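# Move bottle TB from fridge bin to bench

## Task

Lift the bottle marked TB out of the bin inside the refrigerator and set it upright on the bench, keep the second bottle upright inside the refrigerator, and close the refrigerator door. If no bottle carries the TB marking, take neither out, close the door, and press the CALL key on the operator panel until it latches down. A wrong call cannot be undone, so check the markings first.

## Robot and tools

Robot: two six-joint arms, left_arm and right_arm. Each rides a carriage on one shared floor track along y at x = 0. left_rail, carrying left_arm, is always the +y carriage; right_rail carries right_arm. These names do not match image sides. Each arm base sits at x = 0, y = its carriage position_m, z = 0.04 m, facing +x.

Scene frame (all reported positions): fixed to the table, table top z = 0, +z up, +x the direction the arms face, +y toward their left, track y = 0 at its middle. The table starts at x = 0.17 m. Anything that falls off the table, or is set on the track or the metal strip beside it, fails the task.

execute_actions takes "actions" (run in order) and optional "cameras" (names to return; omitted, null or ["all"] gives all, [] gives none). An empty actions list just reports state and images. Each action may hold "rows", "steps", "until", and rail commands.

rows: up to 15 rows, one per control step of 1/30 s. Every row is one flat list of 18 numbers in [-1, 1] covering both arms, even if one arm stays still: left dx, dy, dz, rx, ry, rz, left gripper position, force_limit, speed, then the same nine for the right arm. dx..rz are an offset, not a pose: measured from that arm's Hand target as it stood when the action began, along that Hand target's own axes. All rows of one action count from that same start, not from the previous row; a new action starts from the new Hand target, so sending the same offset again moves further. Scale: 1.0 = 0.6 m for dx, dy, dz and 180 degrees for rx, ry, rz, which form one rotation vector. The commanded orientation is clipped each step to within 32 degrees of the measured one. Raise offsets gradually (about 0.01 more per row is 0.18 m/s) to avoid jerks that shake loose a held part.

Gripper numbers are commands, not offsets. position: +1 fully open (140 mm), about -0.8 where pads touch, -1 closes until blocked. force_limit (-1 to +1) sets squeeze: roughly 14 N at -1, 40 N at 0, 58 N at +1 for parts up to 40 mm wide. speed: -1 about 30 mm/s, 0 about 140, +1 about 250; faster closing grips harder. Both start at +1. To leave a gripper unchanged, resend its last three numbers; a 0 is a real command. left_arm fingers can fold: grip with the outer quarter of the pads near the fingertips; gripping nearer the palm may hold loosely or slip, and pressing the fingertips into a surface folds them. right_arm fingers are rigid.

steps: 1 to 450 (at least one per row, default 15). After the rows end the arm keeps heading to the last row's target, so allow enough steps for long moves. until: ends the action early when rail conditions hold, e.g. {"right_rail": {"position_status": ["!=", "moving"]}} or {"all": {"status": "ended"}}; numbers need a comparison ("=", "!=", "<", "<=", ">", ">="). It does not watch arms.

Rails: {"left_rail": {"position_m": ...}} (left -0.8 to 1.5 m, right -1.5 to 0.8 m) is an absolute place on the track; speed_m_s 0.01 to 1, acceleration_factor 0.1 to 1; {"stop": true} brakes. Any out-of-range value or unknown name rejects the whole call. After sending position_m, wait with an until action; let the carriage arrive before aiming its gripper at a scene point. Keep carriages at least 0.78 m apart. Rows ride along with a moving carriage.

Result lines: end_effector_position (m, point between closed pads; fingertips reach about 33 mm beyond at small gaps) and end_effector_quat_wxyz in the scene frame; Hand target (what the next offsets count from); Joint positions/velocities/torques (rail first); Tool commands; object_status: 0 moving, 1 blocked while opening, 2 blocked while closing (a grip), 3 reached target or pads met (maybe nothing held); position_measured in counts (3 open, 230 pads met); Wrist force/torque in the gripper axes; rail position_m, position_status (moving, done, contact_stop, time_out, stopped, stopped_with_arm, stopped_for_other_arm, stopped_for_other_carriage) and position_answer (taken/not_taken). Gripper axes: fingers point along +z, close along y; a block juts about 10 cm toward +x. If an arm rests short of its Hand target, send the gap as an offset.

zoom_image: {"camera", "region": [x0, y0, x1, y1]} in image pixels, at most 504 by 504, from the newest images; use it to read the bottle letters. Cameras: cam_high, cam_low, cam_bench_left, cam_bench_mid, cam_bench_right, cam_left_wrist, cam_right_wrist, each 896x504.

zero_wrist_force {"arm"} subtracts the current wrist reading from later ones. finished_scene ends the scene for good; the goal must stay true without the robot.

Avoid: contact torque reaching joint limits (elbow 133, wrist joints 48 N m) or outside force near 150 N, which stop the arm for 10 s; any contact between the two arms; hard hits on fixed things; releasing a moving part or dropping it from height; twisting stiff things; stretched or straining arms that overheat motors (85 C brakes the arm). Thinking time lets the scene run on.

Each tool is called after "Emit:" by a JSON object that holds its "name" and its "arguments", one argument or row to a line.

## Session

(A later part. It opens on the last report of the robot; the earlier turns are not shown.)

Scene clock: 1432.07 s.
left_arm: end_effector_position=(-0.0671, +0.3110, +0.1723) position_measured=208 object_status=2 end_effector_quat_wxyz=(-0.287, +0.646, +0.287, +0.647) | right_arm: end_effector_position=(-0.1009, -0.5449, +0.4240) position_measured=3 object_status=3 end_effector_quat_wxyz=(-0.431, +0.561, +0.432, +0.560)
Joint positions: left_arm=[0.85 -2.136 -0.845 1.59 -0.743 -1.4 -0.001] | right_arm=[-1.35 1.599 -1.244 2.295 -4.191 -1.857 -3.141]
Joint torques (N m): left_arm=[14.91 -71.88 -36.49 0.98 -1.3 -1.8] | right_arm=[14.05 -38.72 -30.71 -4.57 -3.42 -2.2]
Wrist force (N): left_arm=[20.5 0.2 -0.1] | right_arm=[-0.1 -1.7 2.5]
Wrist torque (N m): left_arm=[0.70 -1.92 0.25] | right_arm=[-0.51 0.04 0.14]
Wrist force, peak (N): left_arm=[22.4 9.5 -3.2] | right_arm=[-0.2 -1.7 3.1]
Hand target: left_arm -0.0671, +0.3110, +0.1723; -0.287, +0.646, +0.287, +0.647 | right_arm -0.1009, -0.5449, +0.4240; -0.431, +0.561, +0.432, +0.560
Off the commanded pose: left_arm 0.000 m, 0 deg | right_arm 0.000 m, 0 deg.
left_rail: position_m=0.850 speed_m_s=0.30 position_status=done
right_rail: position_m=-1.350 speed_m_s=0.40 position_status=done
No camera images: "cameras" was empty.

Emit:
{"name": "execute_actions", "arguments": {
  "actions": [
    {"rows":[[0,0.0039,-0.0235,0.0111,0,0,-0.98,-0.3,-1,0,0,0,0,0,0,1,1,1]],"steps":7},
    {"rows":[[0,0.0038,-0.0235,0.0111,0,0,-0.98,-0.3,-1,0,0,0,0,0,0,1,1,1]],"steps":7},
    {"rows":[[0,0.0037,-0.0235,0.0111,0,0,-0.98,-0.3,-1,0,0,0,0,0,0,1,1,1]],"steps":7},
    {"rows":[[0,0.0036,-0.0235,0.0111,0,0,-0.98,-0.3,-1,0,0,0,0,0,0,1,1,1]],"steps":7},
    {"rows":[[0,0.0035,-0.0235,0.0111,0,0,-0.98,-0.3,-1,0,0,0,0,0,0,1,1,1]],"steps":7},
    {"rows":[[0,0.0034,-0.0235,0.0111,0,0,-0.98,-0.3,-1,0,0,0,0,0,0,1,1,1]],"steps":7},
    {"rows":[[0,0.0034,-0.0235,0.0111,0,0,-0.98,-0.3,-1,0,0,0,0,0,0,1,1,1]],"steps":7},
    {"rows":[[0,0.0034,-0.0235,0.0111,0,0,-0.98,-0.3,-1,0,0,0,0,0,0,1,1,1]],"steps":25}
  ],
  "cameras": ["cam_left_wrist","cam_right_wrist"]
}}

Scene clock: 1443.33 s.
left_arm: end_effector_position=(-0.1179, +0.2091, +0.1722) position_measured=208 object_status=2 end_effector_quat_wxyz=(-0.374, +0.600, +0.374, +0.601) | right_arm: end_effector_position=(-0.1009, -0.5449, +0.4240) position_measured=3 object_status=3 end_effector_quat_wxyz=(-0.431, +0.561, +0.432, +0.560)
Joint positions: left_arm=[0.85 -2.025 -0.659 1.22 -0.56 -1.568 -0.001] | right_arm=[-1.35 1.599 -1.244 2.295 -4.191 -1.857 -3.141]
Joint torques (N m): left_arm=[5.6 -90.04 -42.66 1.86 -6.03 -2.05] | right_arm=[11.95 -38.02 -29.76 -4.38 -3.17 -1.91]
Wrist force (N): left_arm=[18.1 13.9 0.7] | right_arm=[0.1 -1.4 2.5]
Wrist torque (N m): left_arm=[0.50 -1.98 0.25] | right_arm=[-0.42 -0.02 0.14]
Wrist force, peak (N): left_arm=[18.1 13.9 0.7] | right_arm=[-0.4 -2.0 2.9]
Hand target: left_arm -0.1179, +0.2091, +0.1722; -0.374, +0.600, +0.374, +0.601 | right_arm -0.1009, -0.5449, +0.4240; -0.431, +0.561, +0.432, +0.560
Off the commanded pose: left_arm 0.000 m, 0 deg | right_arm 0.000 m, 0 deg.
left_rail: position_m=0.850 speed_m_s=0.30 position_status=done
right_rail: position_m=-1.350 speed_m_s=0.40 position_status=done
camera_calibration:
cam_left_wrist: T_world_to_cam=[[0.903246, -0.428021, -0.0307454, 0.217476], [-0.173308, -0.298308, -0.938604, 0.202834], [0.39257, 0.853118, -0.343625, 0.108796], [0, 0, 0, 1]] pos_world=[-0.203991, 0.0607749, 0.234453]
cam_right_wrist: T_world_to_cam=[[0.964691, -0.259204, 0.0467301, -0.0603641], [-0.0579072, -0.381813, -0.922424, 0.168037], [0.256939, 0.887148, -0.383341, 0.855343], [0, 0, 0, 1]] pos_world=[-0.151807, -0.710304, 0.485711]
Images, in order (width x height): cam_left_wrist 896x504, cam_right_wrist 896x504.

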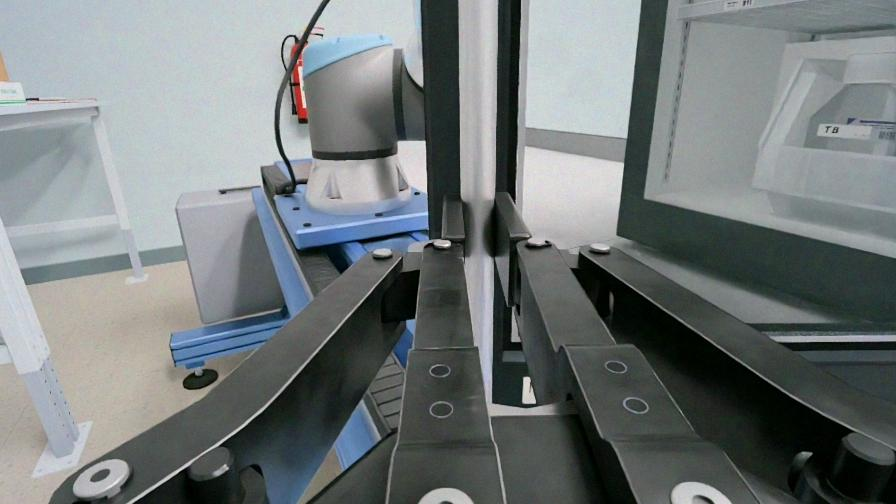

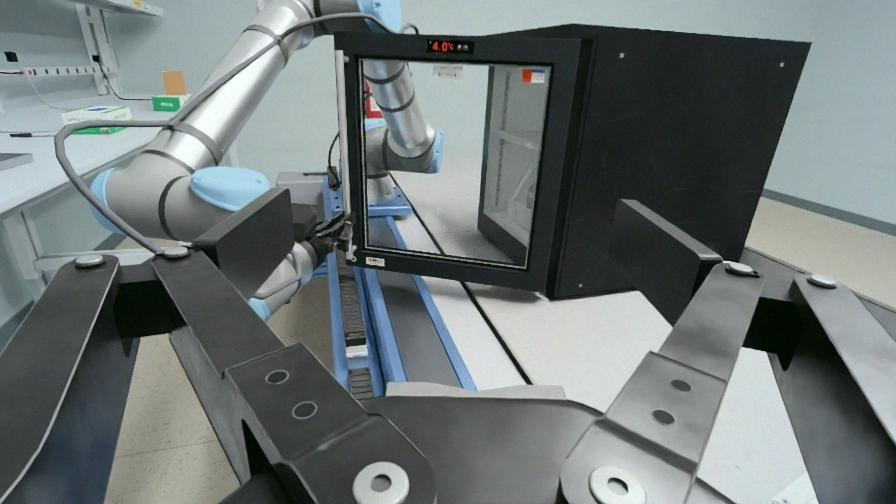

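Emit:
{"name": "execute_actions", "arguments": {
  "actions": [
    {"rows":[[0,0,0,0,0,0,-0.98,-0.3,-1,0.068,0,0,0.0167,0,0,0,0,0]],"steps":20},
    {"right_rail":{"position_m":-0.8,"speed_m_s":0.25,"acceleration_factor":0.3},"steps":200,"until":{"right_rail":{"position_status":["!=","moving"]}}}
  ],
  "cameras": ["cam_right_wrist","cam_bench_right"]
}}

Scene clock: 1473.80 s.
left_arm: end_effector_position=(-0.1179, +0.2091, +0.1722) position_measured=208 object_status=2 end_effector_quat_wxyz=(-0.374, +0.600, +0.374, +0.601) | right_arm: end_effector_position=(-0.1008, -0.1663, +0.4648) position_measured=129 object_status=3 end_effector_quat_wxyz=(-0.446, +0.549, +0.447, +0.548)
Joint positions: left_arm=[0.85 -2.025 -0.659 1.22 -0.56 -1.568 -0.001] | right_arm=[-0.971 1.562 -1.331 2.298 -4.106 -1.768 -3.141]
Joint torques (N m): left_arm=[-5.2 -88.69 -42.9 2.06 -5.76 -1.5] | right_arm=[0.47 -61.97 -22.04 -1.85 2.42 2.37]
Wrist force (N): left_arm=[17.9 14.4 0.6] | right_arm=[0.0 -1.1 2.7]
Wrist torque (N m): left_arm=[0.45 -1.93 0.24] | right_arm=[-0.36 -0.04 0.04]
Wrist force, peak (N): left_arm=[18.1 14.9 0.6] | right_arm=[-9.8 -4.5 2.1]
Hand target: left_arm -0.1179, +0.2091, +0.1722; -0.374, +0.600, +0.374, +0.601 | right_arm -0.1008, -0.1663, +0.4648; -0.446, +0.549, +0.447, +0.548
Off the commanded pose: left_arm 0.000 m, 0 deg | right_arm 0.000 m, 0 deg.
left_rail: position_m=0.850 speed_m_s=0.30 position_status=done
right_rail: position_m=-0.971 speed_m_s=0.25 position_status=stopped_for_other_arm position_answer=taken
camera_calibration:
cam_right_wrist: T_world_to_cam=[[0.976974, -0.208194, 0.0466511, 0.0455843], [-0.0378488, -0.384304, -0.92243, 0.35187], [0.209973, 0.899425, -0.383335, 0.532332], [0, 0, 0, 1]] pos_world=[-0.142992, -0.334078, 0.526511]
Images, in order (width x height): cam_bench_right 896x504, cam_right_wrist 896x504.

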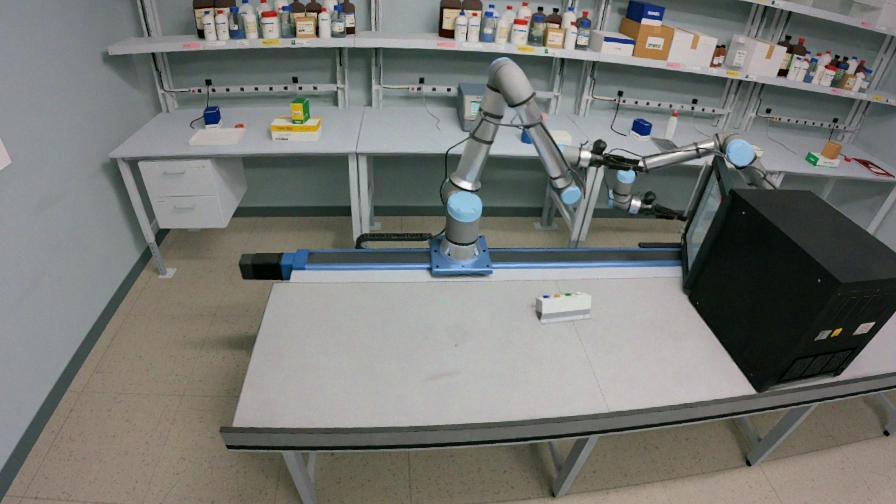

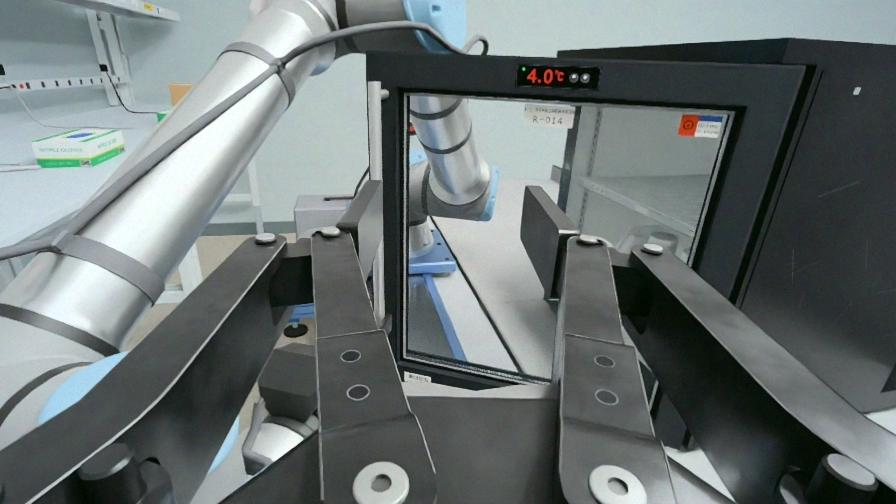

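Emit:
{"name": "execute_actions", "arguments": {
  "actions": [
    {"rows":[[0,0,0,0,0,0,-0.5,-0.3,-0.3,0,0,0,0,0,0,0,0,0]],"steps":8},
    {"rows":[[0,-0.0055,0,-0.0389,0,0,-0.5,-0.3,-0.3,0,0,0,0,0,0,0,0,0]],"steps":6},
    {"rows":[[0,-0.0055,0,-0.0389,0,0,-0.5,-0.3,-0.3,0,0,0,0,0,0,0,0,0]],"steps":6},
    {"rows":[[0,-0.0055,0,-0.0389,0,0,-0.5,-0.3,-0.3,0,0,0,0,0,0,0,0,0]],"steps":6},
    {"rows":[[0,-0.0055,0,-0.0389,0,0,-0.5,-0.3,-0.3,0,0,0,0,0,0,0,0,0]],"steps":14},
    {"rows":[[0,0,0,0,0,0,-1,-0.3,-0.5,0,0,0,0,0,0,0,0,0]],"steps":45}
  ],
  "cameras": ["cam_left_wrist","cam_right_wrist"]
}}

Scene clock: 1501.50 s.
left_arm: end_effector_position=(-0.1284, +0.2170, +0.1722) position_measured=232 object_status=3 end_effector_quat_wxyz=(-0.218, +0.672, +0.217, +0.673) | right_arm: end_effector_position=(-0.1008, -0.1663, +0.4648) position_measured=129 object_status=3 end_effector_quat_wxyz=(-0.446, +0.549, +0.447, +0.548)
Joint positions: left_arm=[0.85 -2.212 -0.741 1.385 -0.642 -1.267 -0.001] | right_arm=[-0.971 1.563 -1.331 2.298 -4.106 -1.768 -3.141]
Joint torques (N m): left_arm=[-11.68 -115.03 -27.05 0.13 2.21 1.83] | right_arm=[13.73 -60.98 -17.55 -6.33 -2.88 2.26]
Wrist force (N): left_arm=[7.7 1.3 0.2] | right_arm=[-0.1 -1.1 2.7]
Wrist torque (N m): left_arm=[0.45 -2.37 0.18] | right_arm=[-0.36 -0.01 0.04]
Wrist force, peak (N): left_arm=[18.1 14.9 0.7] | right_arm=[-0.3 -1.6 3.2]
Hand target: left_arm -0.1284, +0.2170, +0.1722; -0.218, +0.672, +0.217, +0.673 | right_arm -0.1008, -0.1663, +0.4648; -0.446, +0.549, +0.447, +0.548
Off the commanded pose: left_arm 0.000 m, 0 deg | right_arm 0.000 m, 0 deg.
left_rail: position_m=0.850 speed_m_s=0.30 position_status=done
right_rail: position_m=-0.971 speed_m_s=0.25 position_status=stopped_for_other_arm position_answer=taken
camera_calibration:
cam_left_wrist: T_world_to_cam=[[0.596458, -0.802032, -0.0313507, 0.272117], [-0.293268, -0.181407, -0.938661, 0.162646], [0.747149, 0.569067, -0.343412, 0.213307], [0, 0, 0, 1]] pos_world=[-0.27398, 0.126365, 0.234453]
cam_right_wrist: T_world_to_cam=[[0.976974, -0.208194, 0.0466511, 0.0455843], [-0.0378488, -0.384304, -0.92243, 0.35187], [0.209973, 0.899425, -0.383335, 0.532332], [0, 0, 0, 1]] pos_world=[-0.142992, -0.334078, 0.526511]
Images, in order (width x height): cam_left_wrist 896x504, cam_right_wrist 896x504.

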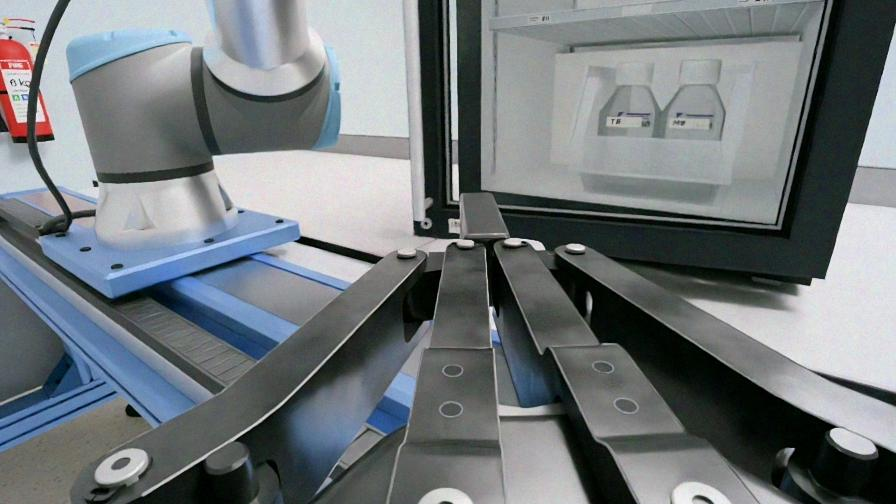

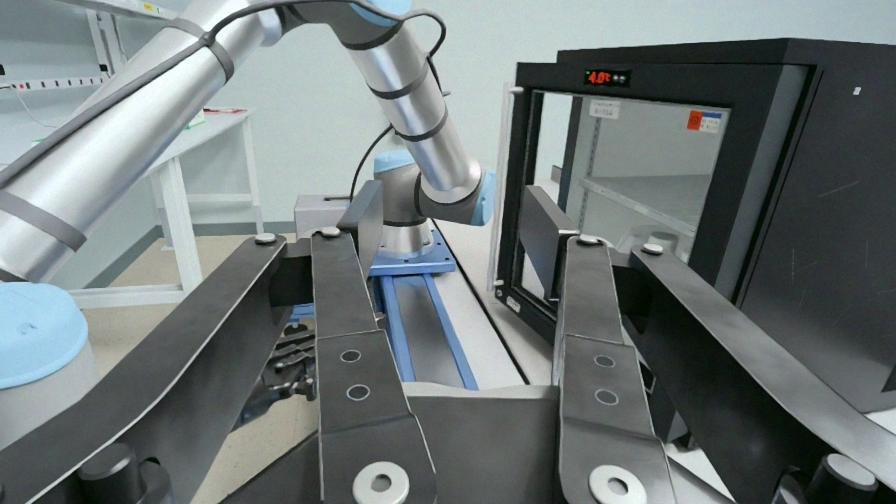

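Emit:
{"name": "execute_actions", "arguments": {
  "actions": [
    {"rows":[[0,0,0,-0.0518,0,0,0,0,0,0,0,0,0,0,0,0,0,0]],"steps":9},
    {"rows":[[0,0,0,-0.0518,0,0,0,0,0,0,0,0,0,0,0,0,0,0]],"steps":9},
    {"rows":[[0,0,0,-0.0518,0,0,0,0,0,0,0,0,0,0,0,0,0,0]],"steps":9},
    {"rows":[[0,0,0,-0.0518,0,0,0,0,0,0,0,0,0,0,0,0,0,0]],"steps":9},
    {"rows":[[0,0,0,-0.0518,0,0,0,0,0,0,0,0,0,0,0,0,0,0]],"steps":9},
    {"rows":[[0,0,0,-0.0518,0,0,0,0,0,0,0,0,0,0,0,0,0,0]],"steps":15},
    {"rows":[[0,-0.131,0.04,0,0,0,0,0,0,0,0,0,0,0,0,0,0,0]],"steps":13},
    {"rows":[[0,-0.131,0.04,0,0,0,0,0,0,0,0,0,0,0,0,0,0,0]],"steps":13},
    {"rows":[[0,-0.131,0.04,0,0,0,0,0,0,0,0,0,0,0,0,0,0,0]],"steps":13},
    {"rows":[[0,-0.131,0.04,0,0,0,0,0,0,0,0,0,0,0,0,0,0,0]],"steps":13},
    {"rows":[[0,-0.131,0.04,0,0,0,0,0,0,0,0,0,0,0,0,0,0,0]],"steps":40}
  ],
  "cameras": ["cam_left_wrist","cam_bench_mid"]
}}

Scene clock: 1529.17 s.
left_arm: end_effector_position=(+0.0679, +0.4717, +0.1726) position_measured=129 object_status=3 end_effector_quat_wxyz=(+0.123, +0.696, -0.123, +0.697) | right_arm: end_effector_position=(-0.1008, -0.1663, +0.4648) position_measured=129 object_status=3 end_effector_quat_wxyz=(-0.446, +0.549, +0.447, +0.548)
Joint positions: left_arm=[0.85 -2.837 -1.391 2.586 -1.193 -0.917 -0.001] | right_arm=[-0.971 1.563 -1.331 2.298 -4.106 -1.768 -3.141]
Joint torques (N m): left_arm=[11.41 -16.19 -21.9 5.27 2.44 -2.26] | right_arm=[12.94 -58.93 -17.53 -5.78 -3.59 2.02]
Wrist force (N): left_arm=[7.6 1.2 -0.3] | right_arm=[0.1 -1.3 3.0]
Wrist torque (N m): left_arm=[0.41 -2.34 0.13] | right_arm=[-0.42 -0.07 0.04]
Wrist force, peak (N): left_arm=[11.5 12.2 -9.4] | right_arm=[0.1 -1.8 3.1]
Hand target: left_arm +0.0679, +0.4717, +0.1726; +0.123, +0.696, -0.123, +0.697 (not the last commanded pose) | right_arm -0.1008, -0.1663, +0.4648; -0.446, +0.549, +0.447, +0.548
Off the commanded pose: left_arm 0.089 m, 0 deg | right_arm 0.000 m, 0 deg.
left_rail: position_m=0.850 speed_m_s=0.30 position_status=done
right_rail: position_m=-0.971 speed_m_s=0.25 position_status=stopped_for_other_arm position_answer=taken
pose unreachable (left arm): on one or more control steps of this call, first in action 10 (counted from 0), this arm could not follow its commanded pose, so it was not sent that pose on those steps. It may still have moved: this result reports where it is.
cause: moving toward the commanded pose would bring two parts of the arm too close to each other (its gripper and another part of the arm, with joints 4 (elbow) to 7 (wrist 3) between them, 68 mm apart when it was first held).
camera_calibration:
cam_left_wrist: T_world_to_cam=[[-0.328107, -0.944106, -0.0317694, 0.489209], [-0.314189, 0.140784, -0.938864, 0.116264], [0.89086, -0.298066, -0.34282, 0.321029], [0, 0, 0, 1]] pos_world=[-0.0889498, 0.541185, 0.234753]
Images, in order (width x height): cam_bench_mid 896x504, cam_left_wrist 896x504.

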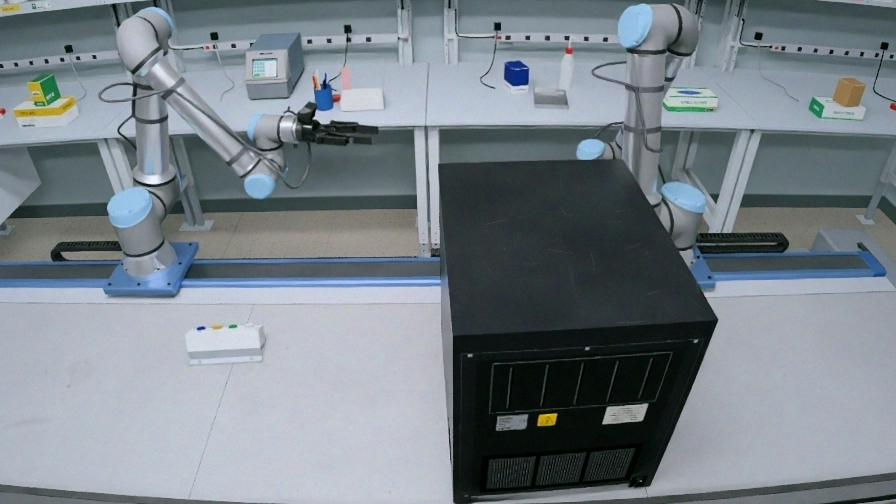

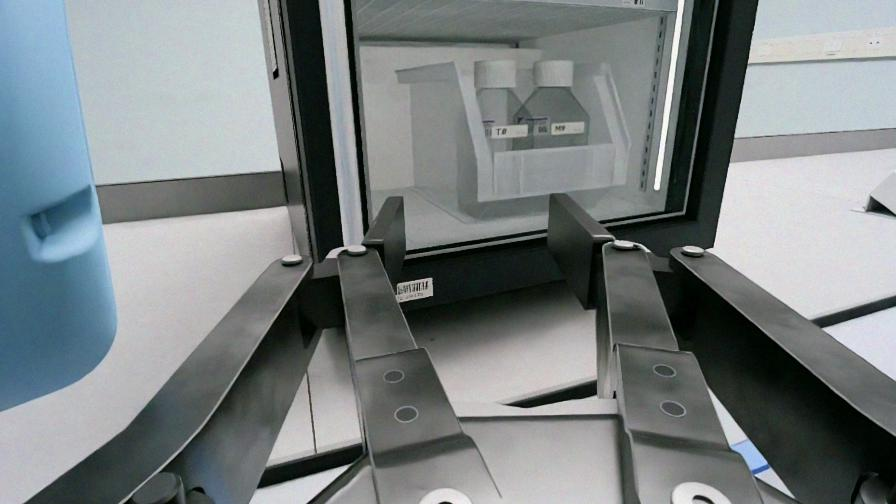

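Emit:
{"name": "execute_actions", "arguments": {
  "actions": [
    {"left_rail":{"position_m":0.95,"speed_m_s":0.2,"acceleration_factor":0.3},"steps":150,"until":{"left_rail":{"position_status":["!=","moving"]}}},
    {"rows":[[0,0.0127,0.097,0,0,0,0,0,0,0,0,0,0,0,0,0,0,0]],"steps":35}
  ],
  "cameras": ["cam_left_wrist"]
}}

Scene clock: 1541.07 s.
left_arm: end_effector_position=(+0.1199, +0.5446, +0.1728) position_measured=129 object_status=3 end_effector_quat_wxyz=(+0.123, +0.696, -0.123, +0.697) | right_arm: end_effector_position=(-0.1008, -0.1663, +0.4648) position_measured=129 object_status=3 end_effector_quat_wxyz=(-0.446, +0.549, +0.447, +0.548)
Joint positions: left_arm=[0.95 -2.695 -1.407 2.609 -1.2 -0.775 -0.002] | right_arm=[-0.971 1.563 -1.331 2.298 -4.106 -1.768 -3.141]
Joint torques (N m): left_arm=[13.63 -15.75 -20.53 -0.72 2.44 1.63] | right_arm=[14.26 -59.97 -18.85 -5.8 -3.19 1.72]
Wrist force (N): left_arm=[7.7 1.4 0.2] | right_arm=[0.1 -1.2 2.5]
Wrist torque (N m): left_arm=[0.44 -2.38 0.27] | right_arm=[-0.38 -0.06 0.05]
Wrist force, peak (N): left_arm=[6.9 3.5 -12.0] | right_arm=[0.0 -1.3 3.2]
Hand target: left_arm +0.1199, +0.5446, +0.1728; +0.123, +0.696, -0.123, +0.697 | right_arm -0.1008, -0.1663, +0.4648; -0.446, +0.549, +0.447, +0.548
Off the commanded pose: left_arm 0.000 m, 0 deg | right_arm 0.000 m, 0 deg.
left_rail: position_m=0.950 speed_m_s=0.20 position_status=done
right_rail: position_m=-0.971 speed_m_s=0.25 position_status=stopped_for_other_arm position_answer=taken
camera_calibration:
cam_left_wrist: T_world_to_cam=[[-0.328107, -0.944106, -0.0317694, 0.575099], [-0.314189, 0.140784, -0.938864, 0.122432], [0.89086, -0.298066, -0.34282, 0.296467], [0, 0, 0, 1]] pos_world=[-0.0369498, 0.614085, 0.234853]
Images, in order (width x height): cam_left_wrist 896x504.

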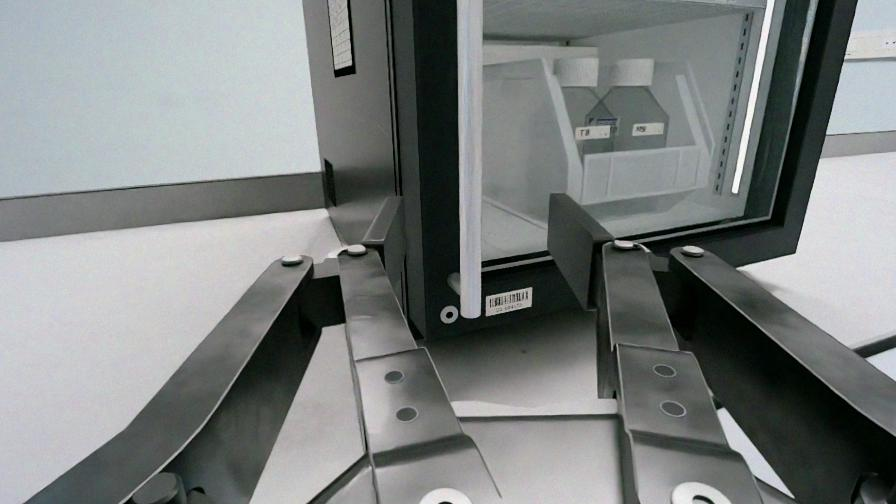

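Emit:
{"name": "execute_actions", "arguments": {
  "actions": [
    {"rows":[[0,0,0.06,0,0,0,0,1,0,0,0,0,0,0,0,0,0,0]],"steps":10},
    {"rows":[[0,0,0.06,0,0,0,0,1,0,0,0,0,0,0,0,0,0,0]],"steps":10},
    {"rows":[[0,0,0.043,0,0,0,0,1,0,0,0,0,0,0,0,0,0,0]],"steps":30},
    {"rows":[[0,0,0,0,0,0,-1,-0.5,-1,0,0,0,0,0,0,0,0,0]],"steps":100}
  ],
  "cameras": ["cam_left_wrist"]
}}

Scene clock: 1555.73 s.
left_arm: end_effector_position=(+0.2119, +0.5112, +0.1730) position_measured=209 object_status=2 end_effector_quat_wxyz=(+0.123, +0.696, -0.123, +0.697) | right_arm: end_effector_position=(-0.1008, -0.1663, +0.4648) position_measured=129 object_status=3 end_effector_quat_wxyz=(-0.446, +0.549, +0.447, +0.548)
Joint positions: left_arm=[0.95 -2.432 -1.423 2.632 -1.205 -0.513 -0.003] | right_arm=[-0.971 1.563 -1.331 2.298 -4.106 -1.768 -3.141]
Joint torques (N m): left_arm=[13.26 -16.34 4.94 4.51 -12.75 -1.9] | right_arm=[12.59 -60.8 -18.64 -5.94 -3.78 1.08]
Wrist force (N): left_arm=[4.9 37.0 15.6] | right_arm=[0.1 -1.2 2.5]
Wrist torque (N m): left_arm=[-0.30 -2.48 0.34] | right_arm=[-0.38 -0.07 0.04]
Wrist force, peak (N): left_arm=[4.8 37.1 15.6] | right_arm=[0.1 -1.6 3.2]
Hand target: left_arm +0.2119, +0.5112, +0.1730; +0.123, +0.696, -0.123, +0.697 | right_arm -0.1008, -0.1663, +0.4648; -0.446, +0.549, +0.447, +0.548
Off the commanded pose: left_arm 0.000 m, 0 deg | right_arm 0.000 m, 0 deg.
left_rail: position_m=0.950 speed_m_s=0.20 position_status=done
right_rail: position_m=-0.971 speed_m_s=0.25 position_status=stopped_for_other_arm position_answer=taken
camera_calibration:
cam_left_wrist: T_world_to_cam=[[-0.328107, -0.944106, -0.0317694, 0.573758], [-0.314189, 0.140784, -0.938864, 0.156228], [0.89086, -0.298066, -0.34282, 0.204621], [0, 0, 0, 1]] pos_world=[0.0550502, 0.580685, 0.235053]
Images, in order (width x height): cam_left_wrist 896x504.

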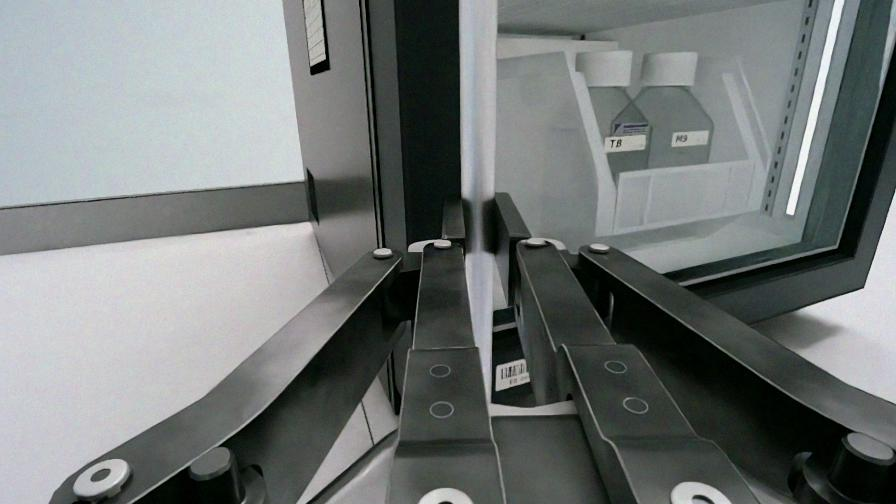

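Emit:
{"name": "execute_actions", "arguments": {
  "actions": [
    {"rows":[[0,0.0024,-0.003,0,0,0,-0.98,-0.3,-1,0,0,0,0,0,0,0,0,0]],"steps":10},
    {"rows":[[0,0.0128,-0.0213,0.0111,0,0,-0.98,-0.3,-1,0,0,0,0,0,0,0,0,0]],"steps":7},
    {"rows":[[0,0.0128,-0.0213,0.0111,0,0,-0.98,-0.3,-1,0,0,0,0,0,0,0,0,0]],"steps":25}
  ],
  "cameras": []
}}

Scene clock: 1568.97 s.
left_arm: end_effector_position=(+0.1805, +0.5042, +0.1729) position_measured=209 object_status=2 end_effector_quat_wxyz=(+0.098, +0.700, -0.098, +0.701) | right_arm: end_effector_position=(-0.1008, -0.1663, +0.4648) position_measured=129 object_status=3 end_effector_quat_wxyz=(-0.446, +0.549, +0.447, +0.548)
Joint positions: left_arm=[0.95 -2.44 -1.369 2.551 -1.178 -0.591 -0.003] | right_arm=[-0.971 1.563 -1.331 2.298 -4.106 -1.768 -3.141]
Joint torques (N m): left_arm=[-7.87 -20.03 -12.71 5.39 -12.58 -1.91] | right_arm=[10.98 -59.49 -19.48 -5.74 -3.22 1.16]
Wrist force (N): left_arm=[12.7 31.4 17.1] | right_arm=[0.0 -1.4 2.8]
Wrist torque (N m): left_arm=[-0.33 -2.27 0.29] | right_arm=[-0.43 -0.05 0.04]
Wrist force, peak (N): left_arm=[6.6 34.7 24.4] | right_arm=[0.0 -1.7 3.1]
Hand target: left_arm +0.1805, +0.5042, +0.1729; +0.098, +0.700, -0.098, +0.701 | right_arm -0.1008, -0.1663, +0.4648; -0.446, +0.549, +0.447, +0.548
Off the commanded pose: left_arm 0.000 m, 0 deg | right_arm 0.000 m, 0 deg.
left_rail: position_m=0.950 speed_m_s=0.20 position_status=done
right_rail: position_m=-0.971 speed_m_s=0.25 position_status=stopped_for_other_arm position_answer=taken
No camera images: "cameras" was empty.

Emit:
{"name": "execute_actions", "arguments": {
  "actions": [
    {"rows":[[0,0.0148,-0.0213,0.0111,0,0,-0.98,-0.3,-1,0,0,0,0,0,0,0,0,0]],"steps":7},
    {"rows":[[0,0.013,-0.0213,0.0111,0,0,-0.98,-0.3,-1,0,0,0,0,0,0,0,0,0]],"steps":7},
    {"rows":[[0,0.013,-0.0213,0.0111,0,0,-0.98,-0.3,-1,0,0,0,0,0,0,0,0,0]],"steps":7},
    {"rows":[[0,0.013,-0.0213,0.0111,0,0,-0.98,-0.3,-1,0,0,0,0,0,0,0,0,0]],"steps":25}
  ],
  "cameras": []
}}

Scene clock: 1580.53 s.
left_arm: end_effector_position=(+0.1234, +0.4843, +0.1728) position_measured=209 object_status=2 end_effector_quat_wxyz=(+0.049, +0.705, -0.049, +0.706) | right_arm: end_effector_position=(-0.1008, -0.1663, +0.4648) position_measured=129 object_status=3 end_effector_quat_wxyz=(-0.446, +0.549, +0.447, +0.548)
Joint positions: left_arm=[0.95 -2.423 -1.265 2.379 -1.111 -0.713 -0.003] | right_arm=[-0.971 1.563 -1.331 2.298 -4.106 -1.768 -3.141]
Joint torques (N m): left_arm=[11.27 -30.48 -17.22 4.88 -14.29 -1.89] | right_arm=[11.19 -59.69 -19.92 -5.47 -3.61 0.34]
Wrist force (N): left_arm=[15.6 37.0 19.9] | right_arm=[0.1 -1.1 2.6]
Wrist torque (N m): left_arm=[-0.42 -2.17 0.29] | right_arm=[-0.37 -0.06 0.04]
Wrist force, peak (N): left_arm=[16.2 37.4 19.9] | right_arm=[0.3 -1.7 3.1]
Hand target: left_arm +0.1234, +0.4843, +0.1728; +0.049, +0.705, -0.049, +0.706 | right_arm -0.1008, -0.1663, +0.4648; -0.446, +0.549, +0.447, +0.548
Off the commanded pose: left_arm 0.000 m, 0 deg | right_arm 0.000 m, 0 deg.
left_rail: position_m=0.950 speed_m_s=0.20 position_status=done
right_rail: position_m=-0.971 speed_m_s=0.25 position_status=stopped_for_other_arm position_answer=taken
No camera images: "cameras" was empty.

Emit:
{"name": "execute_actions", "arguments": {
  "actions": [
    {"rows":[[0,0.0155,-0.0213,0.0111,0,0,-0.98,-0.3,-1,0,0,0,0,0,0,0,0,0]],"steps":7},
    {"rows":[[0,0.0135,-0.0213,0.0111,0,0,-0.98,-0.3,-1,0,0,0,0,0,0,0,0,0]],"steps":7},
    {"rows":[[0,0.0135,-0.0213,0.0111,0,0,-0.98,-0.3,-1,0,0,0,0,0,0,0,0,0]],"steps":7},
    {"rows":[[0,0.0135,-0.0213,0.0111,0,0,-0.98,-0.3,-1,0,0,0,0,0,0,0,0,0]],"steps":7},
    {"rows":[[0,0.0135,-0.0213,0.0111,0,0,-0.98,-0.3,-1,0,0,0,0,0,0,0,0,0]],"steps":25}
  ],
  "cameras": ["cam_left_wrist"]
}}

Scene clock: 1599.77 s.
left_arm: end_effector_position=(+0.0568, +0.4472, +0.1727) position_measured=209 object_status=2 end_effector_quat_wxyz=(-0.012, +0.706, +0.012, +0.708) | right_arm: end_effector_position=(-0.1008, -0.1663, +0.4648) position_measured=129 object_status=3 end_effector_quat_wxyz=(-0.446, +0.549, +0.447, +0.548)
Joint positions: left_arm=[0.95 -2.375 -1.136 2.147 -1.009 -0.839 -0.002] | right_arm=[-0.971 1.563 -1.331 2.298 -4.106 -1.768 -3.141]
Joint torques (N m): left_arm=[14.92 -45.04 -33.69 1.09 6.72 -1.98] | right_arm=[11.11 -59.12 -20.41 -5.81 -2.76 0.53]
Wrist force (N): left_arm=[19.1 -22.9 -11.5] | right_arm=[0.2 -1.6 2.5]
Wrist torque (N m): left_arm=[1.19 -2.09 0.29] | right_arm=[-0.47 -0.08 0.04]
Wrist force, peak (N): left_arm=[10.9 36.8 26.5] | right_arm=[0.1 -1.7 3.1]
Hand target: left_arm +0.0568, +0.4472, +0.1727; -0.012, +0.706, +0.012, +0.708 | right_arm -0.1008, -0.1663, +0.4648; -0.446, +0.549, +0.447, +0.548
Off the commanded pose: left_arm 0.000 m, 0 deg | right_arm 0.000 m, 0 deg.
left_rail: position_m=0.950 speed_m_s=0.20 position_status=done
right_rail: position_m=-0.971 speed_m_s=0.25 position_status=stopped_for_other_arm position_answer=taken
camera_calibration:
cam_left_wrist: T_world_to_cam=[[0.0490726, -0.998311, -0.031089, 0.465218], [-0.344115, 0.012322, -0.938847, 0.175339], [0.937644, 0.0567699, -0.342929, 0.162346], [0, 0, 0, 1]] pos_world=[-0.114715, 0.453055, 0.234753]
Images, in order (width x height): cam_left_wrist 896x504.

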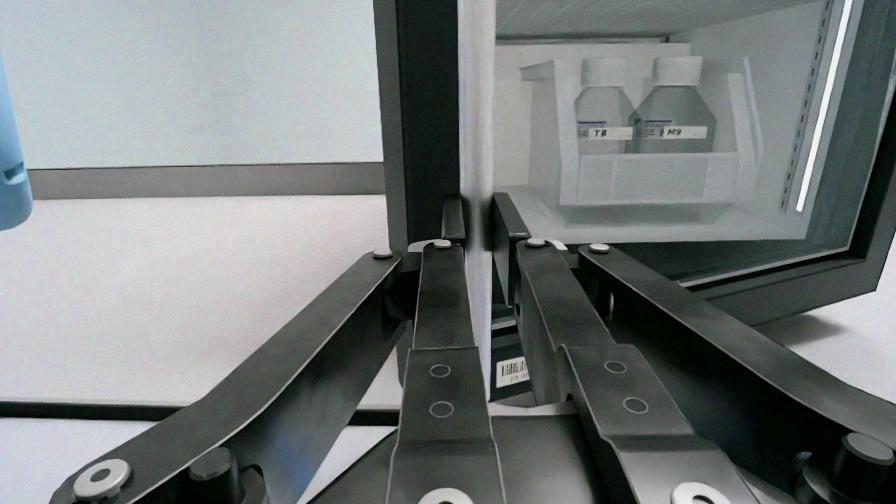

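Emit:
{"name": "execute_actions", "arguments": {
  "actions": [
    {"rows":[[0,0.0113,-0.0213,0.0111,0,0,-0.98,-0.3,-1,0,0,0,0,0,0,0,0,0]],"steps":7},
    {"rows":[[0,0.0127,-0.0213,0.0111,0,0,-0.98,-0.3,-1,0,0,0,0,0,0,0,0,0]],"steps":7},
    {"rows":[[0,0.0127,-0.0213,0.0111,0,0,-0.98,-0.3,-1,0,0,0,0,0,0,0,0,0]],"steps":7},
    {"rows":[[0,0.0127,-0.0213,0.0111,0,0,-0.98,-0.3,-1,0,0,0,0,0,0,0,0,0]],"steps":7},
    {"rows":[[0,0.0127,-0.0213,0.0111,0,0,-0.98,-0.3,-1,0,0,0,0,0,0,0,0,0]],"steps":7},
    {"rows":[[0,0.0127,-0.0213,0.0111,0,0,-0.98,-0.3,-1,0,0,0,0,0,0,0,0,0]],"steps":25}
  ],
  "cameras": []
}}

Scene clock: 1615.07 s.
left_arm: end_effector_position=(-0.0137, +0.3934, +0.1725) position_measured=209 object_status=2 end_effector_quat_wxyz=(-0.086, +0.701, +0.086, +0.703) | right_arm: end_effector_position=(-0.1008, -0.1663, +0.4648) position_measured=129 object_status=3 end_effector_quat_wxyz=(-0.446, +0.549, +0.447, +0.548)
Joint positions: left_arm=[0.95 -2.307 -0.984 1.861 -0.874 -0.981 -0.002] | right_arm=[-0.971 1.563 -1.331 2.298 -4.106 -1.768 -3.141]
Joint torques (N m): left_arm=[-1.66 -62.51 -29.87 3.87 -14.06 -2.16] | right_arm=[13.52 -57.5 -20.19 -5.71 -2.95 0.3]
Wrist force (N): left_arm=[14.5 35.4 17.4] | right_arm=[0.1 -1.5 2.6]
Wrist torque (N m): left_arm=[-0.47 -2.11 0.19] | right_arm=[-0.46 -0.07 0.05]
Wrist force, peak (N): left_arm=[14.6 35.6 17.4] | right_arm=[-0.2 -1.5 3.3]
Hand target: left_arm -0.0137, +0.3934, +0.1725; -0.086, +0.701, +0.086, +0.703 | right_arm -0.1008, -0.1663, +0.4648; -0.446, +0.549, +0.447, +0.548
Off the commanded pose: left_arm 0.000 m, 0 deg | right_arm 0.000 m, 0 deg.
left_rail: position_m=0.950 speed_m_s=0.20 position_status=done
right_rail: position_m=-0.971 speed_m_s=0.25 position_status=stopped_for_other_arm position_answer=taken
No camera images: "cameras" was empty.

Emit:
{"name": "execute_actions", "arguments": {
  "actions": [
    {"rows":[[0,0.0155,-0.0213,0.0111,0,0,-0.98,-0.3,-1,0,0,0,0,0,0,0,0,0]],"steps":7},
    {"rows":[[0,0.0131,-0.0213,0.0111,0,0,-0.98,-0.3,-1,0,0,0,0,0,0,0,0,0]],"steps":7},
    {"rows":[[0,0.0131,-0.0213,0.0111,0,0,-0.98,-0.3,-1,0,0,0,0,0,0,0,0,0]],"steps":7},
    {"rows":[[0,0.0131,-0.0213,0.0111,0,0,-0.98,-0.3,-1,0,0,0,0,0,0,0,0,0]],"steps":7},
    {"rows":[[0,0.0131,-0.0213,0.0111,0,0,-0.98,-0.3,-1,0,0,0,0,0,0,0,0,0]],"steps":7},
    {"rows":[[0,0.0131,-0.0213,0.0111,0,0,-0.98,-0.3,-1,0,0,0,0,0,0,0,0,0]],"steps":25}
  ],
  "cameras": []
}}

Scene clock: 1625.53 s.
left_arm: end_effector_position=(-0.0704, +0.3226, +0.1725) position_measured=209 object_status=2 end_effector_quat_wxyz=(-0.159, +0.688, +0.159, +0.690) | right_arm: end_effector_position=(-0.1008, -0.1663, +0.4648) position_measured=129 object_status=3 end_effector_quat_wxyz=(-0.446, +0.549, +0.447, +0.548)
Joint positions: left_arm=[0.95 -2.226 -0.823 1.545 -0.721 -1.108 -0.002] | right_arm=[-0.971 1.563 -1.331 2.298 -4.106 -1.768 -3.141]
Joint torques (N m): left_arm=[36.73 -74.12 -38.02 2.37 12.21 -2.22] | right_arm=[11.12 -58.33 -20.12 -5.15 -3.13 -0.43]
Wrist force (N): left_arm=[18.3 -39.1 -17.8] | right_arm=[0.3 -1.1 2.8]
Wrist torque (N m): left_arm=[1.70 -2.09 0.30] | right_arm=[-0.37 -0.12 0.04]
Wrist force, peak (N): left_arm=[27.9 -39.2 -13.7] | right_arm=[0.0 -1.6 3.1]
Hand target: left_arm -0.0704, +0.3226, +0.1725; -0.159, +0.688, +0.159, +0.690 | right_arm -0.1008, -0.1663, +0.4648; -0.446, +0.549, +0.447, +0.548
Off the commanded pose: left_arm 0.000 m, 0 deg | right_arm 0.000 m, 0 deg.
left_rail: position_m=0.950 speed_m_s=0.20 position_status=done
right_rail: position_m=-0.971 speed_m_s=0.25 position_status=stopped_for_other_arm position_answer=taken
No camera images: "cameras" was empty.

Emit:
{"name": "execute_actions", "arguments": {
  "actions": [
    {"rows":[[0,0.0104,-0.0213,0.0111,0,0,-0.98,-0.3,-1,0,0,0,0,0,0,0,0,0]],"steps":7},
    {"rows":[[0,0.0125,-0.0213,0.0111,0,0,-0.98,-0.3,-1,0,0,0,0,0,0,0,0,0]],"steps":7},
    {"rows":[[0,0.0125,-0.0213,0.0111,0,0,-0.98,-0.3,-1,0,0,0,0,0,0,0,0,0]],"steps":7},
    {"rows":[[0,0.0125,-0.0213,0.0111,0,0,-0.98,-0.3,-1,0,0,0,0,0,0,0,0,0]],"steps":7},
    {"rows":[[0,0.0125,-0.0213,0.0111,0,0,-0.98,-0.3,-1,0,0,0,0,0,0,0,0,0]],"steps":25}
  ],
  "cameras": ["cam_left_wrist","cam_right_wrist"]
}}

Scene clock: 1634.07 s.
left_arm: end_effector_position=(-0.1075, +0.2594, +0.1724) position_measured=209 object_status=2 end_effector_quat_wxyz=(-0.218, +0.672, +0.219, +0.673) | right_arm: end_effector_position=(-0.1008, -0.1663, +0.4648) position_measured=129 object_status=3 end_effector_quat_wxyz=(-0.446, +0.549, +0.447, +0.548)
Joint positions: left_arm=[0.95 -2.158 -0.68 1.262 -0.58 -1.215 -0.002] | right_arm=[-0.971 1.563 -1.331 2.298 -4.106 -1.768 -3.141]
Joint torques (N m): left_arm=[26.22 -86.29 -40.23 1.67 3.36 -2.19] | right_arm=[7.58 -54.3 -21.01 -5.29 -3.31 -0.5]
Wrist force (N): left_arm=[20.2 -14.2 -6.8] | right_arm=[0.0 -1.5 2.8]
Wrist torque (N m): left_arm=[0.91 -2.00 0.32] | right_arm=[-0.45 -0.05 0.04]
Wrist force, peak (N): left_arm=[18.1 -39.5 -18.1] | right_arm=[0.1 -1.4 3.2]
Hand target: left_arm -0.1075, +0.2594, +0.1724; -0.218, +0.672, +0.219, +0.673 | right_arm -0.1008, -0.1663, +0.4648; -0.446, +0.549, +0.447, +0.548
Off the commanded pose: left_arm 0.000 m, 0 deg | right_arm 0.000 m, 0 deg.
left_rail: position_m=0.950 speed_m_s=0.20 position_status=done
right_rail: position_m=-0.971 speed_m_s=0.25 position_status=stopped_for_other_arm position_answer=taken
camera_calibration:
cam_left_wrist: T_world_to_cam=[[0.598461, -0.800589, -0.0300166, 0.293318], [-0.292072, -0.183137, -0.938699, 0.177231], [0.746015, 0.570542, -0.34343, 0.173197], [0, 0, 0, 1]] pos_world=[-0.252983, 0.168469, 0.234652]
cam_right_wrist: T_world_to_cam=[[0.976974, -0.208194, 0.0466511, 0.0455843], [-0.0378488, -0.384304, -0.92243, 0.35187], [0.209973, 0.899425, -0.383335, 0.532332], [0, 0, 0, 1]] pos_world=[-0.142992, -0.334078, 0.526511]
Images, in order (width x height): cam_left_wrist 896x504, cam_right_wrist 896x504.

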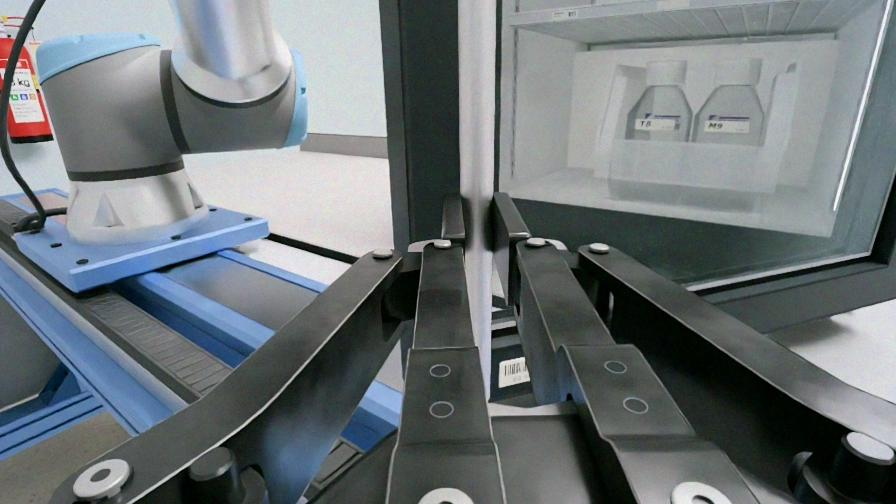

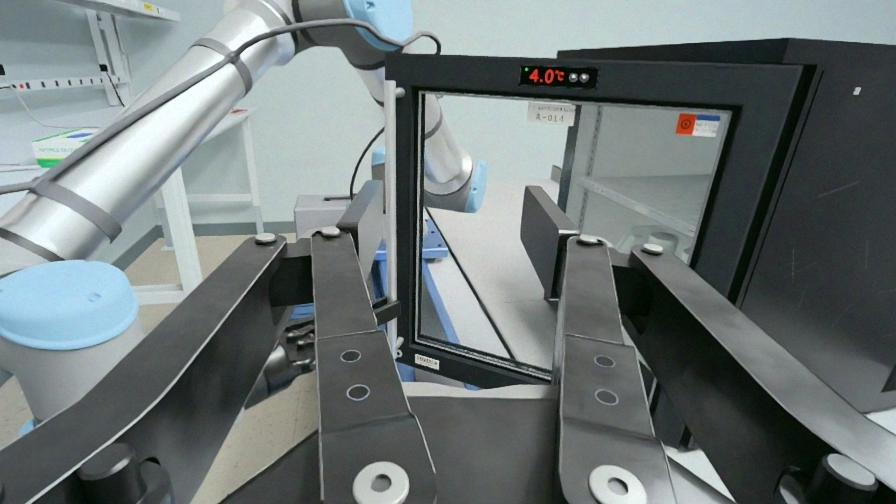

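Emit:
{"name": "execute_actions", "arguments": {
  "actions": [
    {"rows":[[0,0.0113,-0.0213,0.0111,0,0,-0.98,-0.3,-1,0,0,0,0,0,0,0,0,0]],"steps":7},
    {"rows":[[0,0.0122,-0.0213,0.0111,0,0,-0.98,-0.3,-1,0,0,0,0,0,0,0,0,0]],"steps":7},
    {"rows":[[0,0.0121,-0.0213,0.0111,0,0,-0.98,-0.3,-1,0,0,0,0,0,0,0,0,0]],"steps":7},
    {"rows":[[0,0.012,-0.0213,0.0111,0,0,-0.98,-0.3,-1,0,0,0,0,0,0,0,0,0]],"steps":7},
    {"rows":[[0,0.012,-0.0213,0.0111,0,0,-0.98,-0.3,-1,0,0,0,0,0,0,0,0,0]],"steps":7},
    {"rows":[[0,0.0119,-0.0213,0.0111,0,0,-0.98,-0.3,-1,0,0,0,0,0,0,0,0,0]],"steps":25}
  ],
  "cameras": ["cam_right_wrist"]
}}

Scene clock: 1644.63 s.
left_arm: end_effector_position=(-0.1372, +0.1769, +0.1724) position_measured=209 object_status=2 end_effector_quat_wxyz=(-0.287, +0.646, +0.288, +0.647) | right_arm: end_effector_position=(-0.1008, -0.1663, +0.4648) position_measured=129 object_status=3 end_effector_quat_wxyz=(-0.446, +0.549, +0.447, +0.548)
Joint positions: left_arm=[0.95 -2.074 -0.478 0.856 -0.377 -1.34 -0.002] | right_arm=[-0.971 1.563 -1.331 2.298 -4.106 -1.768 -3.141]
Joint torques (N m): left_arm=[20.7 -105.27 -45.49 3.96 2.29 -2.22] | right_arm=[9.2 -55.66 -21.04 -5.06 -2.84 -0.94]
Wrist force (N): left_arm=[13.5 -10.4 -4.6] | right_arm=[0.0 -1.5 2.6]
Wrist torque (N m): left_arm=[0.76 -2.14 0.36] | right_arm=[-0.46 -0.05 0.04]
Wrist force, peak (N): left_arm=[30.0 -25.7 -6.6] | right_arm=[0.2 -1.8 2.9]
Hand target: left_arm -0.1372, +0.1769, +0.1724; -0.287, +0.646, +0.288, +0.647 | right_arm -0.1008, -0.1663, +0.4648; -0.446, +0.549, +0.447, +0.548
Off the commanded pose: left_arm 0.000 m, 0 deg | right_arm 0.000 m, 0 deg.
left_rail: position_m=0.950 speed_m_s=0.20 position_status=done
right_rail: position_m=-0.971 speed_m_s=0.25 position_status=stopped_for_other_arm position_answer=taken
camera_calibration:
cam_right_wrist: T_world_to_cam=[[0.976974, -0.208194, 0.0466511, 0.0455843], [-0.0378488, -0.384304, -0.92243, 0.35187], [0.209973, 0.899425, -0.383335, 0.532332], [0, 0, 0, 1]] pos_world=[-0.142992, -0.334078, 0.526511]
Images, in order (width x height): cam_right_wrist 896x504.

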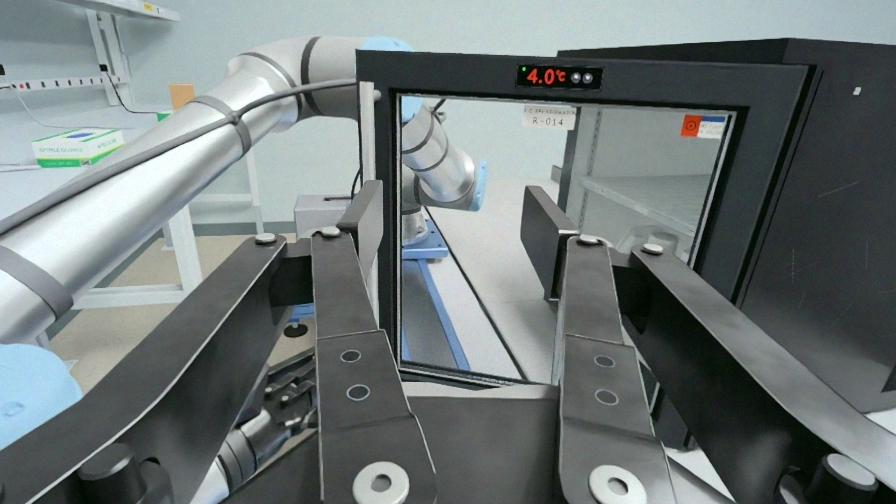

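Emit:
{"name": "execute_actions", "arguments": {
  "actions": [
    {"rows":[[0,0,0,0,0,0,-0.98,-0.3,-1,0,-0.0404,0.05,0,0,0,0,0,0]],"steps":10},
    {"rows":[[0,0,0,0,0,0,-0.98,-0.3,-1,0,-0.0404,0.07,0,0,0,0,0,0]],"steps":10},
    {"rows":[[0,0,0,0,0,0,-0.98,-0.3,-1,0,-0.0404,0.1,0,0,0,0,0,0]],"steps":12},
    {"rows":[[0,0,0,0,0,0,-0.98,-0.3,-1,0,-0.0404,0.1,0,0,0,0,0,0]],"steps":35}
  ],
  "cameras": ["cam_right_wrist"]
}}

Scene clock: 1667.77 s.
left_arm: end_effector_position=(-0.1372, +0.1769, +0.1724) position_measured=209 object_status=2 end_effector_quat_wxyz=(-0.287, +0.646, +0.288, +0.647) | right_arm: end_effector_position=(-0.1566, +0.0414, +0.4644) position_measured=129 object_status=3 end_effector_quat_wxyz=(-0.446, +0.549, +0.447, +0.548)
Joint positions: left_arm=[0.95 -2.074 -0.478 0.856 -0.377 -1.34 -0.002] | right_arm=[-0.971 1.646 -1.064 1.867 -3.942 -1.852 -3.141]
Joint torques (N m): left_arm=[5.23 -101.57 -44.41 3.93 1.94 -2.21] | right_arm=[14.3 -60.22 -39.42 0.67 -3.97 2.38]
Wrist force (N): left_arm=[13.1 -9.6 -4.2] | right_arm=[-0.4 -1.5 2.6]
Wrist torque (N m): left_arm=[0.76 -2.10 0.36] | right_arm=[-0.43 0.04 0.01]
Wrist force, peak (N): left_arm=[13.5 -10.3 -4.2] | right_arm=[5.2 3.1 -6.8]
Hand target: left_arm -0.1372, +0.1769, +0.1724; -0.287, +0.646, +0.288, +0.647 | right_arm -0.1566, +0.0415, +0.4644; -0.446, +0.549, +0.447, +0.548
Off the commanded pose: left_arm 0.000 m, 0 deg | right_arm 0.000 m, 0 deg.
left_rail: position_m=0.950 speed_m_s=0.20 position_status=done
right_rail: position_m=-0.971 speed_m_s=0.25 position_status=stopped_for_other_arm position_answer=taken
camera_calibration:
cam_right_wrist: T_world_to_cam=[[0.976974, -0.208194, 0.0466511, 0.143355], [-0.0378488, -0.384304, -0.92243, 0.429301], [0.209973, 0.899425, -0.383335, 0.357123], [0, 0, 0, 1]] pos_world=[-0.198792, -0.126378, 0.526211]
Images, in order (width x height): cam_right_wrist 896x504.

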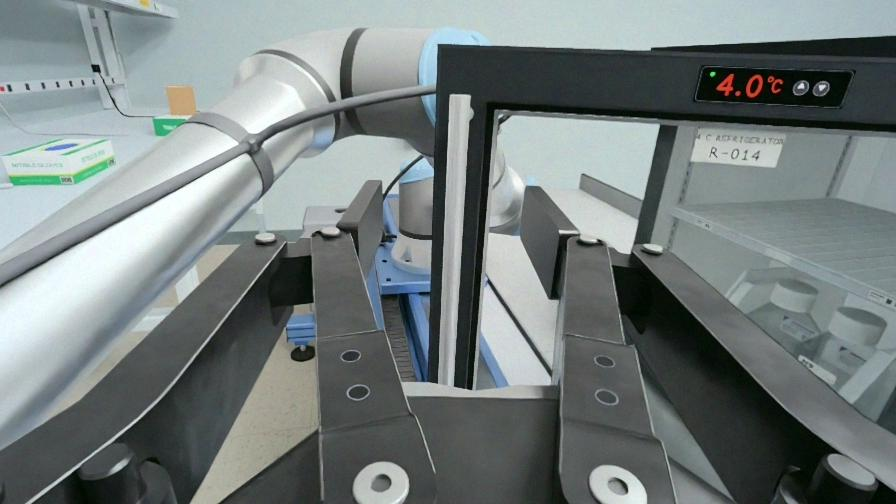

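Emit:
{"name": "execute_actions", "arguments": {
  "actions": [
    {"rows":[[0,0,0,0,0,0,-0.98,-0.3,-1,0,0,0.07,0,0,0,0,0,0]],"steps":10},
    {"rows":[[0,0,0,0,0,0,-0.98,-0.3,-1,0,0,0.07,0,0,0,0,0,0]],"steps":12},
    {"rows":[[0,0,0,0,0,0,-0.98,-0.3,-1,0,0,0.04,0,0,0,0,0,0]],"steps":35}
  ],
  "cameras": ["cam_right_wrist"]
}}

Scene clock: 1685.20 s.
left_arm: end_effector_position=(-0.1372, +0.1769, +0.1724) position_measured=209 object_status=2 end_effector_quat_wxyz=(-0.287, +0.646, +0.288, +0.647) | right_arm: end_effector_position=(-0.1346, +0.1472, +0.4642) position_measured=129 object_status=3 end_effector_quat_wxyz=(-0.446, +0.549, +0.447, +0.548)
Joint positions: left_arm=[0.95 -2.074 -0.478 0.856 -0.377 -1.34 -0.002] | right_arm=[-0.971 1.609 -0.946 1.655 -3.849 -1.814 -3.141]
Joint torques (N m): left_arm=[4.49 -103.88 -44.58 3.81 2.25 -1.55] | right_arm=[-10.96 -74.08 -42.19 0.65 3.21 -1.4]
Wrist force (N): left_arm=[13.3 -9.6 -4.2] | right_arm=[0.2 -1.3 2.3]
Wrist torque (N m): left_arm=[0.76 -2.15 0.37] | right_arm=[-0.38 -0.08 0.03]
Wrist force, peak (N): left_arm=[13.7 -9.6 -4.3] | right_arm=[2.8 -3.6 -7.5]
Hand target: left_arm -0.1372, +0.1769, +0.1724; -0.287, +0.646, +0.288, +0.647 | right_arm -0.1346, +0.1472, +0.4642; -0.446, +0.549, +0.447, +0.548
Off the commanded pose: left_arm 0.000 m, 0 deg | right_arm 0.000 m, 0 deg.
left_rail: position_m=0.950 speed_m_s=0.20 position_status=done
right_rail: position_m=-0.971 speed_m_s=0.25 position_status=stopped_for_other_arm position_answer=taken
camera_calibration:
cam_right_wrist: T_world_to_cam=[[0.976974, -0.208194, 0.0466511, 0.143882], [-0.0378488, -0.384304, -0.92243, 0.470478], [0.209973, 0.899425, -0.383335, 0.25732], [0, 0, 0, 1]] pos_world=[-0.176792, -0.0206776, 0.525911]
Images, in order (width x height): cam_right_wrist 896x504.

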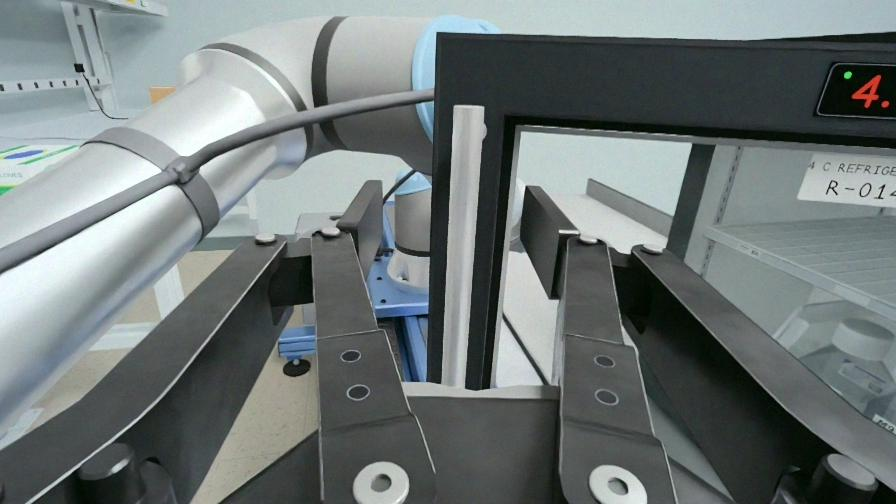

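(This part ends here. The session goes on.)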